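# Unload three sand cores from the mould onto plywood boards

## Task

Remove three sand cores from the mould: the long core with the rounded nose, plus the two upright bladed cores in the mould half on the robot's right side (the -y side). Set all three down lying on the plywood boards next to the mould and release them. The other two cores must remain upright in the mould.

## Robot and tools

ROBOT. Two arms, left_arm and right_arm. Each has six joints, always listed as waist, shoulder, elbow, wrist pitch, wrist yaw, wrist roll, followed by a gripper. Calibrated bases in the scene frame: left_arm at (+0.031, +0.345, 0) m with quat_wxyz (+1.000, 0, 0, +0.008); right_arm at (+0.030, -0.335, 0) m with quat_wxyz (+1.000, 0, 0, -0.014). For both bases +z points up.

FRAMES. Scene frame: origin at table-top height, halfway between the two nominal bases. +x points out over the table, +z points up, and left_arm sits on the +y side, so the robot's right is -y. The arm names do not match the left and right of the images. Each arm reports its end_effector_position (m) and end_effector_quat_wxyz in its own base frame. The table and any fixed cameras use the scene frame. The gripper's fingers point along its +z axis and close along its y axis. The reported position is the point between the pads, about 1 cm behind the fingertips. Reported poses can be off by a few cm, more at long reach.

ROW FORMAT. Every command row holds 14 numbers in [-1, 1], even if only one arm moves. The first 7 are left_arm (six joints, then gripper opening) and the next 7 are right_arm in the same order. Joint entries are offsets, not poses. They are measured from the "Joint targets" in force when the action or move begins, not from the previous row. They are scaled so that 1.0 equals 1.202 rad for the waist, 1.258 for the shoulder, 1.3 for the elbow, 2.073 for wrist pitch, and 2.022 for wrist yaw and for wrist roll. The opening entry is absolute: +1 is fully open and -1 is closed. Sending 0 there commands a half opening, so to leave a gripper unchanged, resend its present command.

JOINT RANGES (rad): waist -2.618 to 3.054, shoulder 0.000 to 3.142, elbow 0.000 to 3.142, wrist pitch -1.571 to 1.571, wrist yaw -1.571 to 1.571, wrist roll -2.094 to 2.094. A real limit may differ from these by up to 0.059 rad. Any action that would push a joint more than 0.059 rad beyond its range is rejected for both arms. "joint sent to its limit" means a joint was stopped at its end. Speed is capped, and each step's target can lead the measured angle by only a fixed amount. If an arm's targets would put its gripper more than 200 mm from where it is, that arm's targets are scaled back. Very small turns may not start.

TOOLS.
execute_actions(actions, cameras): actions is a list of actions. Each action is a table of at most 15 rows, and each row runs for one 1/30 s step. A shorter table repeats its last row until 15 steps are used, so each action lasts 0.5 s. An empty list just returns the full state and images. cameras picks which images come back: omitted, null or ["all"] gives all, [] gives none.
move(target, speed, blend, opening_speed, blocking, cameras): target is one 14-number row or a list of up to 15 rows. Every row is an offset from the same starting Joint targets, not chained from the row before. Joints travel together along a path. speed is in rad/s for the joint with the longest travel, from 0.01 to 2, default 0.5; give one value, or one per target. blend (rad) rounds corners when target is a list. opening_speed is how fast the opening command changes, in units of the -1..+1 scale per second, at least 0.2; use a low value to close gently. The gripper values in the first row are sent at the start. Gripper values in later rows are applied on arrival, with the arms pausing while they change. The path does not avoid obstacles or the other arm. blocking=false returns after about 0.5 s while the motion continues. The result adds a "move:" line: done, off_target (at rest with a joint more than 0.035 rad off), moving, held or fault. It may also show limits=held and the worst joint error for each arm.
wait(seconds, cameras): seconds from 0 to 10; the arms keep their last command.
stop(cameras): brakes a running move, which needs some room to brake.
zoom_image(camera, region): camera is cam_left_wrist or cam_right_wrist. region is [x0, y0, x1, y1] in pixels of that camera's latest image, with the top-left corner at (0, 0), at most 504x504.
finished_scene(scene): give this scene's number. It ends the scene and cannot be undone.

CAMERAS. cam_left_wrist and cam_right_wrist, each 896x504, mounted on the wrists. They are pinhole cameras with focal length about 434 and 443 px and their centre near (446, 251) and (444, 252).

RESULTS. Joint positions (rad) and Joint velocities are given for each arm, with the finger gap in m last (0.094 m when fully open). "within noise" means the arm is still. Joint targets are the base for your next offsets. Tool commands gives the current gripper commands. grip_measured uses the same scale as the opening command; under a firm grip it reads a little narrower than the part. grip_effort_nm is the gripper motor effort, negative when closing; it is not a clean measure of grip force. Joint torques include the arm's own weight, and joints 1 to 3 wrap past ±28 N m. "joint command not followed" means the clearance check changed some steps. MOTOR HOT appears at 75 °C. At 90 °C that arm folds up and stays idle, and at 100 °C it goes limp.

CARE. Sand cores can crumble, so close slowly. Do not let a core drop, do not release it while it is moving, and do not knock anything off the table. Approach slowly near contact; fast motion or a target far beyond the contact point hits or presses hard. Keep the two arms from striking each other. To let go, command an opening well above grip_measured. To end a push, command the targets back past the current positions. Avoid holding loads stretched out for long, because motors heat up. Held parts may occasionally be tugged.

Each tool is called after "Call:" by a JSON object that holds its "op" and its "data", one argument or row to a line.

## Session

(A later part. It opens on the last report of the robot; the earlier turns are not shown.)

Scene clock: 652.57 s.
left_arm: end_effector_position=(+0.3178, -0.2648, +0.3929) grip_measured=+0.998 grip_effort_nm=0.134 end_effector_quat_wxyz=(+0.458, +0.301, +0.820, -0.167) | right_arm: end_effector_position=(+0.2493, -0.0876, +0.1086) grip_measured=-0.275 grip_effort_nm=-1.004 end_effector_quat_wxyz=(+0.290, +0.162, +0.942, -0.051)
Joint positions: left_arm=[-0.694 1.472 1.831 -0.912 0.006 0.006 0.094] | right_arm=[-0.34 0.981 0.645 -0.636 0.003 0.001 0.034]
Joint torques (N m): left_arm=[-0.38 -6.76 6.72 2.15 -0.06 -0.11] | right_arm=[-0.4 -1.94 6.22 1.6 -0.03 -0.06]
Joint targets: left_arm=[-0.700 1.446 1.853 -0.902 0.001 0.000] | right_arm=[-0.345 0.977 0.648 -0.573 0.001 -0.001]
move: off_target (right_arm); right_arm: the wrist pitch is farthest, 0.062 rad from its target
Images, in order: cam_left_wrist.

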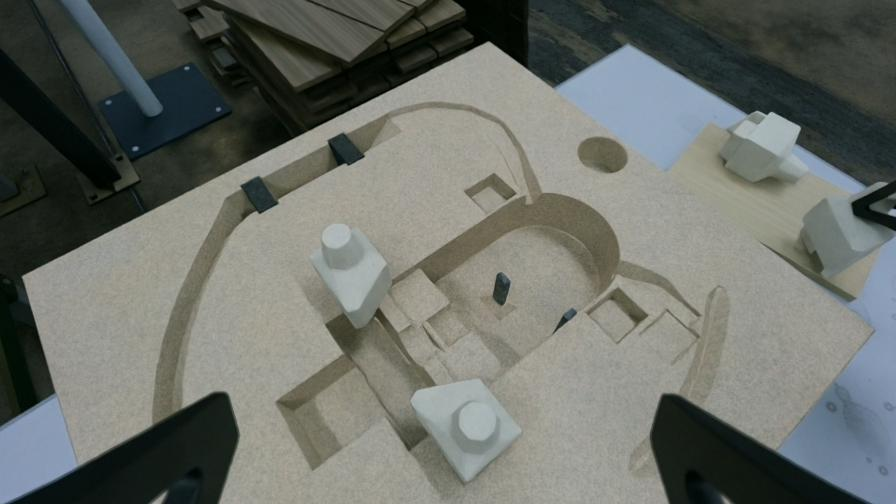

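Call:
{"op": "move", "data": {
  "target": [0,0,0,0,0,0,1,0,0.002,-0.025,0.01,0,0,-0.6],
  "speed": 0.1,
  "cameras": ["cam_left_wrist"]
}}

Call:
{"op": "zoom_image", "data": {
  "camera": "cam_left_wrist",
  "region": [696, 80, 896, 280]
}}

Scene clock: 656.70 s.
left_arm: end_effector_position=(+0.3178, -0.2648, +0.3929) grip_measured=+0.998 grip_effort_nm=0.144 end_effector_quat_wxyz=(+0.458, +0.301, +0.820, -0.167) | right_arm: end_effector_position=(+0.2533, -0.0890, +0.1061) grip_measured=-0.275 grip_effort_nm=-1.009 end_effector_quat_wxyz=(+0.302, +0.162, +0.938, -0.053)
Joint positions: left_arm=[-0.694 1.472 1.831 -0.912 0.006 0.006 0.094] | right_arm=[-0.34 0.981 0.622 -0.588 0.003 0.001 0.034]
Joint torques (N m): left_arm=[-0.38 -6.78 6.76 2.14 -0.03 -0.15] | right_arm=[-0.4 -1.76 5.53 1.39 -0.04 -0.06]
Joint targets: left_arm=[-0.700 1.446 1.853 -0.902 0.001 0.000] | right_arm=[-0.345 0.979 0.615 -0.553 0.001 -0.001]
move: off_target (right_arm); right_arm: the wrist pitch is farthest, 0.036 rad from its target
Images, in order: cam_left_wrist.

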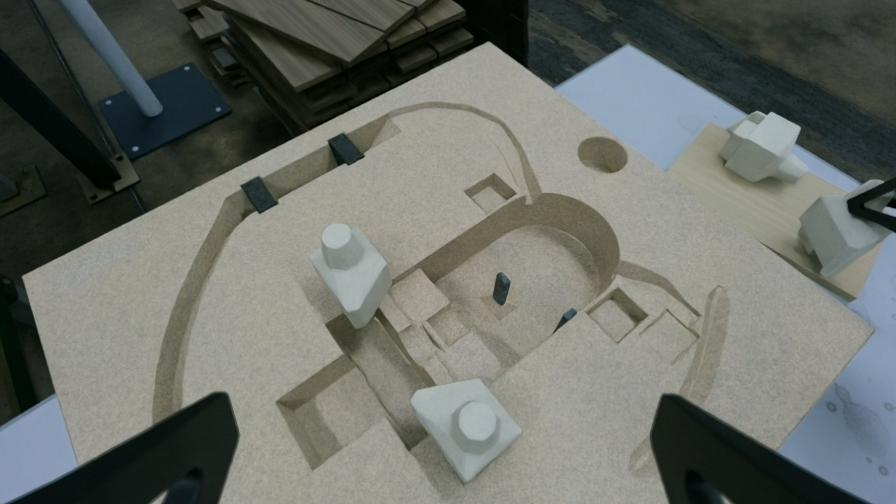

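Scaled by 2.520.

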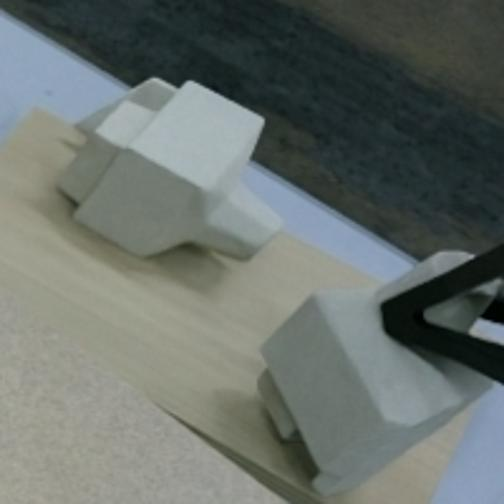

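Call:
{"op": "move", "data": {
  "target": [0,0,0,0,0,0,1,0,0.0,-0.03,0.04,0,0,-0.6],
  "speed": 0.1,
  "cameras": ["cam_left_wrist"]
}}

Call:
{"op": "zoom_image", "data": {
  "camera": "cam_left_wrist",
  "region": [696, 80, 896, 280]
}}

Scene clock: 660.77 s.
left_arm: end_effector_position=(+0.3178, -0.2648, +0.3929) grip_measured=+0.998 grip_effort_nm=0.139 end_effector_quat_wxyz=(+0.458, +0.301, +0.820, -0.167) | right_arm: end_effector_position=(+0.2595, -0.0912, +0.1025) grip_measured=-0.275 grip_effort_nm=-1.004 end_effector_quat_wxyz=(+0.320, +0.161, +0.932, -0.056)
Joint positions: left_arm=[-0.694 1.472 1.831 -0.912 0.006 0.006 0.094] | right_arm=[-0.34 0.981 0.584 -0.511 0.003 0.001 0.034]
Joint torques (N m): left_arm=[-0.35 -6.75 6.75 2.15 -0.04 -0.12] | right_arm=[-0.43 -1.8 5.53 1.51 -0.03 -0.06]
Joint targets: left_arm=[-0.700 1.446 1.853 -0.902 0.001 0.000] | right_arm=[-0.345 0.979 0.576 -0.470 0.001 -0.001]
move: off_target (right_arm); right_arm: the wrist pitch is farthest, 0.041 rad from its target
Images, in order: cam_left_wrist.

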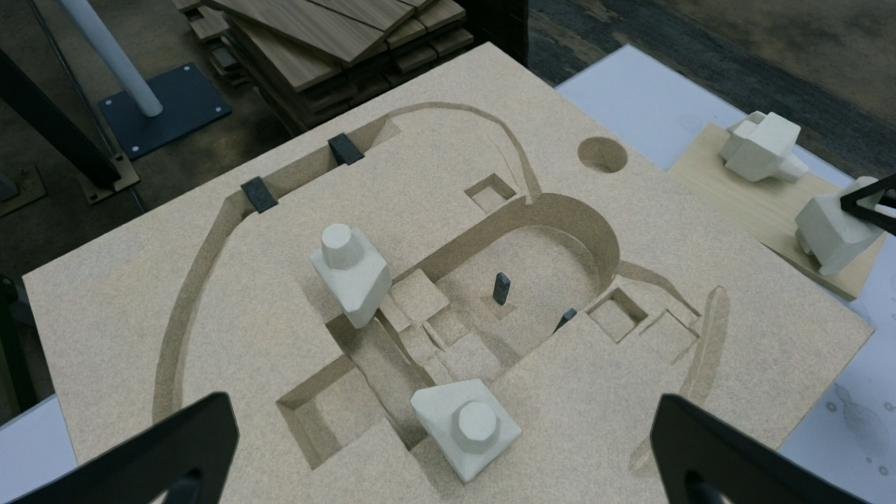

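Scaled by 2.520.

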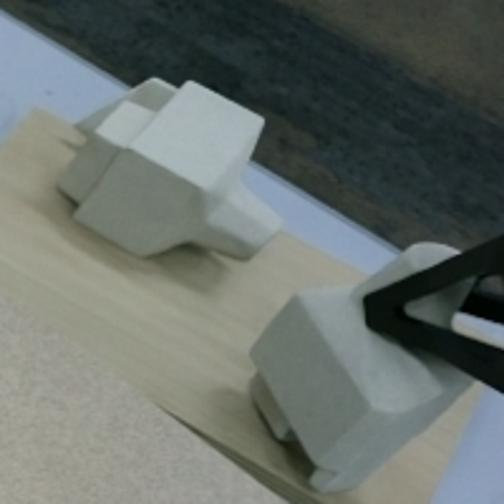

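Call:
{"op": "move", "data": {
  "target": [0,0,0,0,0,0,1,0,0.006,-0.03,0.02,0,0,-0.6],
  "speed": 0.1,
  "cameras": ["cam_left_wrist"]
}}

Call:
{"op": "zoom_image", "data": {
  "camera": "cam_left_wrist",
  "region": [696, 80, 896, 280]
}}

Scene clock: 664.63 s.
left_arm: end_effector_position=(+0.3178, -0.2648, +0.3929) grip_measured=+0.998 grip_effort_nm=0.139 end_effector_quat_wxyz=(+0.458, +0.301, +0.820, -0.167) | right_arm: end_effector_position=(+0.2637, -0.0927, +0.0990) grip_measured=-0.275 grip_effort_nm=-1.004 end_effector_quat_wxyz=(+0.334, +0.160, +0.927, -0.059)
Joint positions: left_arm=[-0.694 1.472 1.831 -0.912 0.006 0.006 0.094] | right_arm=[-0.34 0.981 0.55 -0.447 0.003 0.001 0.034]
Joint torques (N m): left_arm=[-0.24 -6.78 6.8 2.14 -0.04 -0.13] | right_arm=[-0.43 -1.24 5.07 1.25 -0.03 -0.07]
Joint targets: left_arm=[-0.700 1.446 1.853 -0.902 0.001 0.000] | right_arm=[-0.345 0.987 0.537 -0.428 0.001 -0.001]
move: done
Images, in order: cam_left_wrist.

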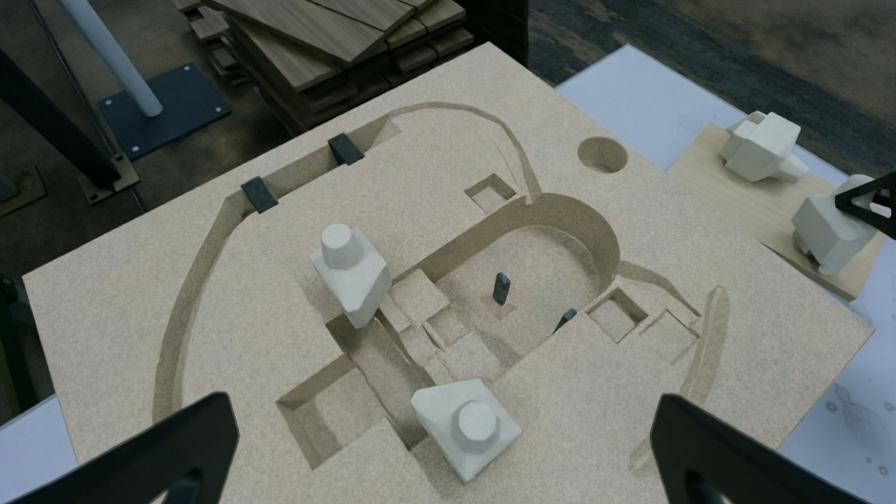

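Scaled by 2.520.

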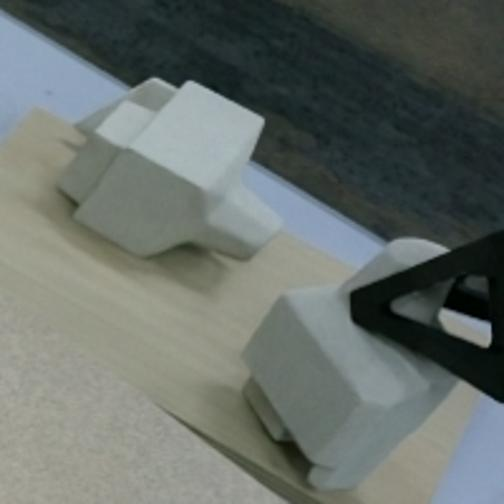

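Call:
{"op": "move", "data": {
  "target": [0,0,0,0,0,0,1,0,0.0,0,0.0,0,0,-0.24],
  "opening_speed": 0.2,
  "cameras": ["cam_left_wrist"]
}}

Call:
{"op": "zoom_image", "data": {
  "camera": "cam_left_wrist",
  "region": [696, 80, 896, 280]
}}

Scene clock: 669.07 s.
left_arm: end_effector_position=(+0.3178, -0.2648, +0.3929) grip_measured=+0.998 grip_effort_nm=0.134 end_effector_quat_wxyz=(+0.458, +0.301, +0.820, -0.167) | right_arm: end_effector_position=(+0.2640, -0.0928, +0.0992) grip_measured=-0.237 grip_effort_nm=-0.120 end_effector_quat_wxyz=(+0.335, +0.160, +0.927, -0.059)
Joint positions: left_arm=[-0.694 1.472 1.831 -0.912 0.006 0.006 0.094] | right_arm=[-0.34 0.981 0.55 -0.445 0.003 0.001 0.036]
Joint torques (N m): left_arm=[-0.36 -6.75 6.84 2.17 -0.04 -0.13] | right_arm=[-0.42 -1.24 5.08 1.29 -0.03 -0.06]
Joint targets: left_arm=[-0.700 1.446 1.853 -0.902 0.001 0.000] | right_arm=[-0.345 0.987 0.537 -0.428 0.001 -0.001]
move: done
Images, in order: cam_left_wrist.

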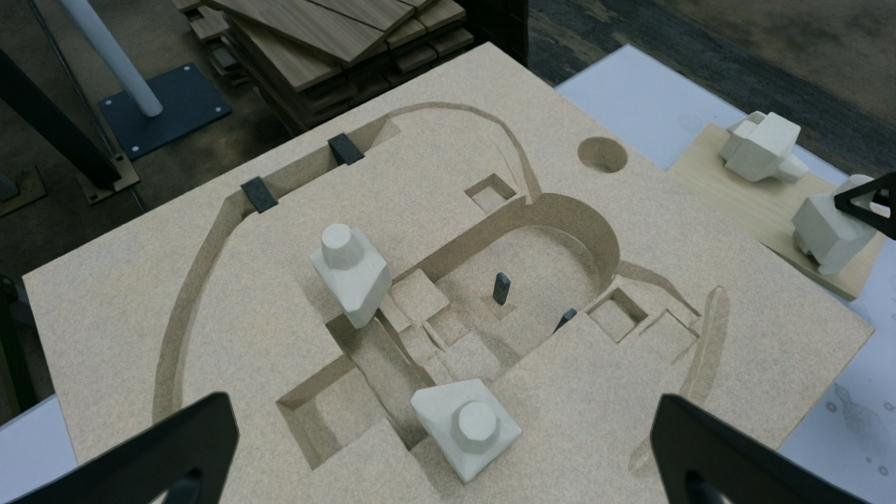

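Scaled by 2.520.

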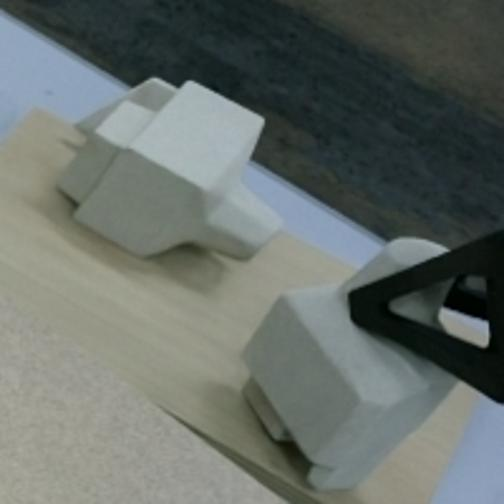

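Call:
{"op": "move", "data": {
  "target": [0,0,0,0,0,0,1,0,0.0,0,0.0,0,0,0.0],
  "opening_speed": 0.3,
  "cameras": ["cam_right_wrist","cam_left_wrist"]
}}

Call:
{"op": "zoom_image", "data": {
  "camera": "cam_left_wrist",
  "region": [696, 80, 896, 280]
}}

Scene clock: 672.13 s.
left_arm: end_effector_position=(+0.3178, -0.2648, +0.3929) grip_measured=+0.998 grip_effort_nm=0.139 end_effector_quat_wxyz=(+0.458, +0.301, +0.820, -0.167) | right_arm: end_effector_position=(+0.2635, -0.0926, +0.0973) grip_measured=-0.003 grip_effort_nm=0.168 end_effector_quat_wxyz=(+0.333, +0.160, +0.928, -0.058)
Joint positions: left_arm=[-0.694 1.472 1.831 -0.912 0.006 0.006 0.094] | right_arm=[-0.34 0.985 0.547 -0.444 0.003 0.001 0.047]
Joint torques (N m): left_arm=[-0.35 -6.89 6.78 2.16 -0.02 -0.14] | right_arm=[-0.29 -1.52 5.37 1.27 -0.04 -0.06]
Joint targets: left_arm=[-0.700 1.446 1.853 -0.902 0.001 0.000] | right_arm=[-0.345 0.987 0.537 -0.429 0.001 -0.001]
move: done

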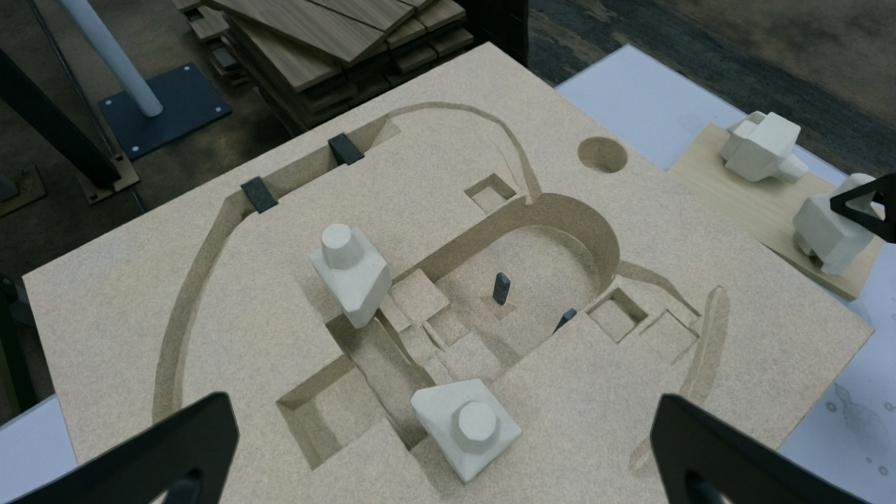

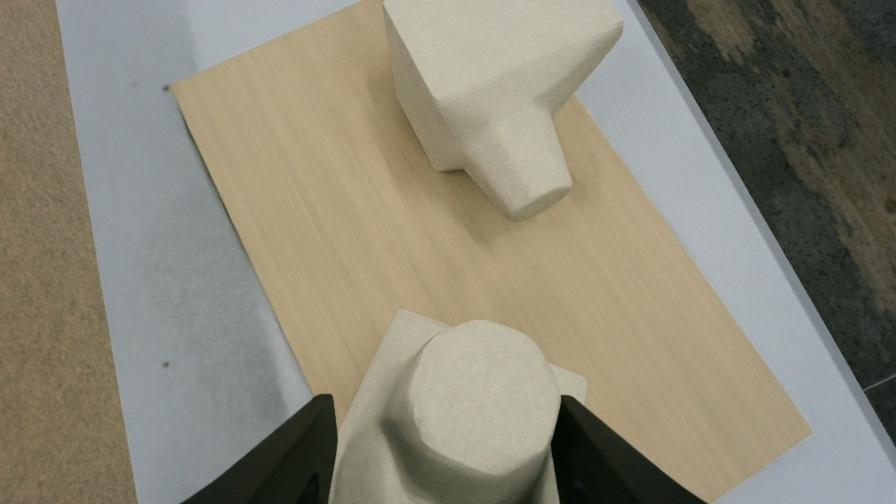

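Scaled by 2.520.

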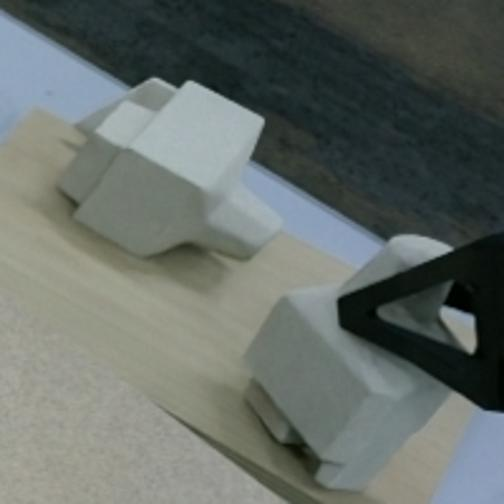

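Call:
{"op": "move", "data": {
  "target": [
    [0,0,0,0,0,0,1,0,0,0,0,0,0,0.4],
    [0,0,0,0,0,0,1,0,-0.12,0.115,-0.145,0,0,0.4],
    [0,0,0,0,0,0,1,-0.2,-0.12,0.5,-0.145,0,0,1]
  ],
  "speed": [0.2,0.2,0.5],
  "opening_speed": 0.4
}}

Call:
{"op": "zoom_image", "data": {
  "camera": "cam_left_wrist",
  "region": [696, 80, 896, 280]
}}

Scene clock: 683.47 s.
left_arm: end_effector_position=(+0.3178, -0.2648, +0.3929) grip_measured=+0.998 grip_effort_nm=0.144 end_effector_quat_wxyz=(+0.458, +0.301, +0.820, -0.167) | right_arm: end_effector_position=(+0.2395, -0.1557, +0.3543) grip_measured=+0.997 grip_effort_nm=0.178 end_effector_quat_wxyz=(+0.530, +0.238, +0.798, -0.159)
Joint positions: left_arm=[-0.694 1.472 1.831 -0.912 0.006 0.006 0.094] | right_arm=[-0.578 0.839 1.166 -0.723 0.002 0.001 0.094]
Joint torques (N m): left_arm=[-0.38 -6.78 6.79 2.15 -0.05 -0.12] | right_arm=[-0.55 -0.54 7.27 1.45 -0.03 -0.06]
Joint targets: left_arm=[-0.700 1.446 1.853 -0.902 0.001 0.000] | right_arm=[-0.585 0.836 1.187 -0.729 0.000 -0.001]
move: done

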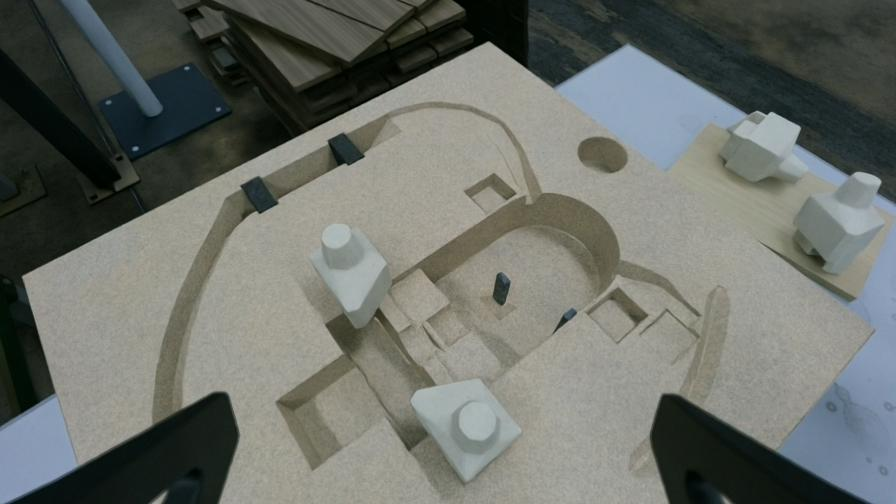

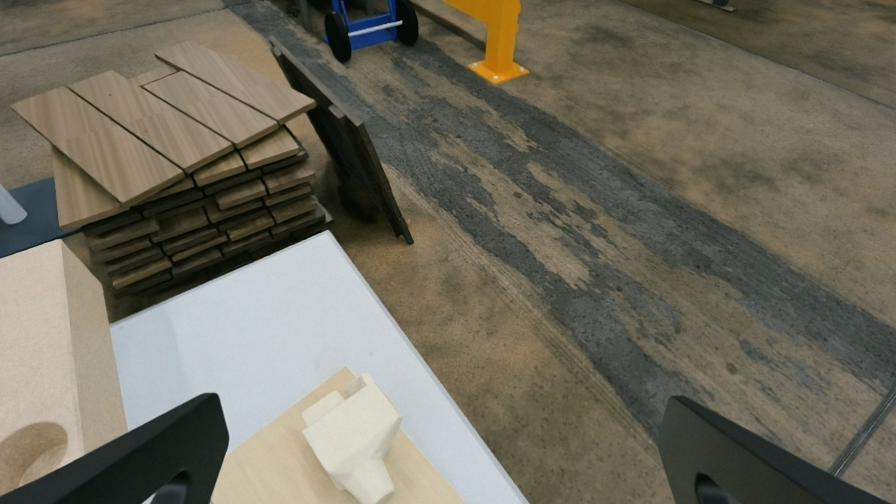

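Scaled by 2.520.

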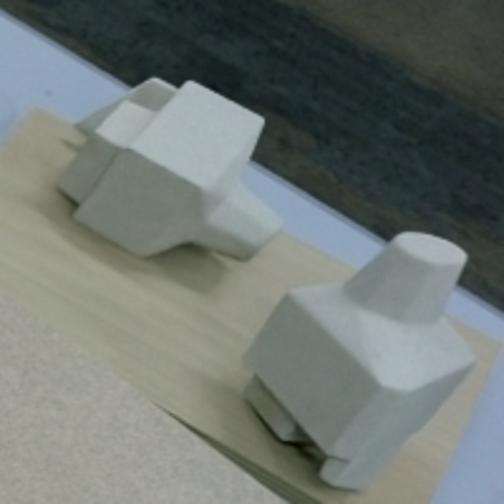

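Core stands freely upright. Finish practice to learn whether this is accepted.

Call:
{"op": "finished_scene", "data": {
  "scene": 1
}}

The scene is finished: the task was done.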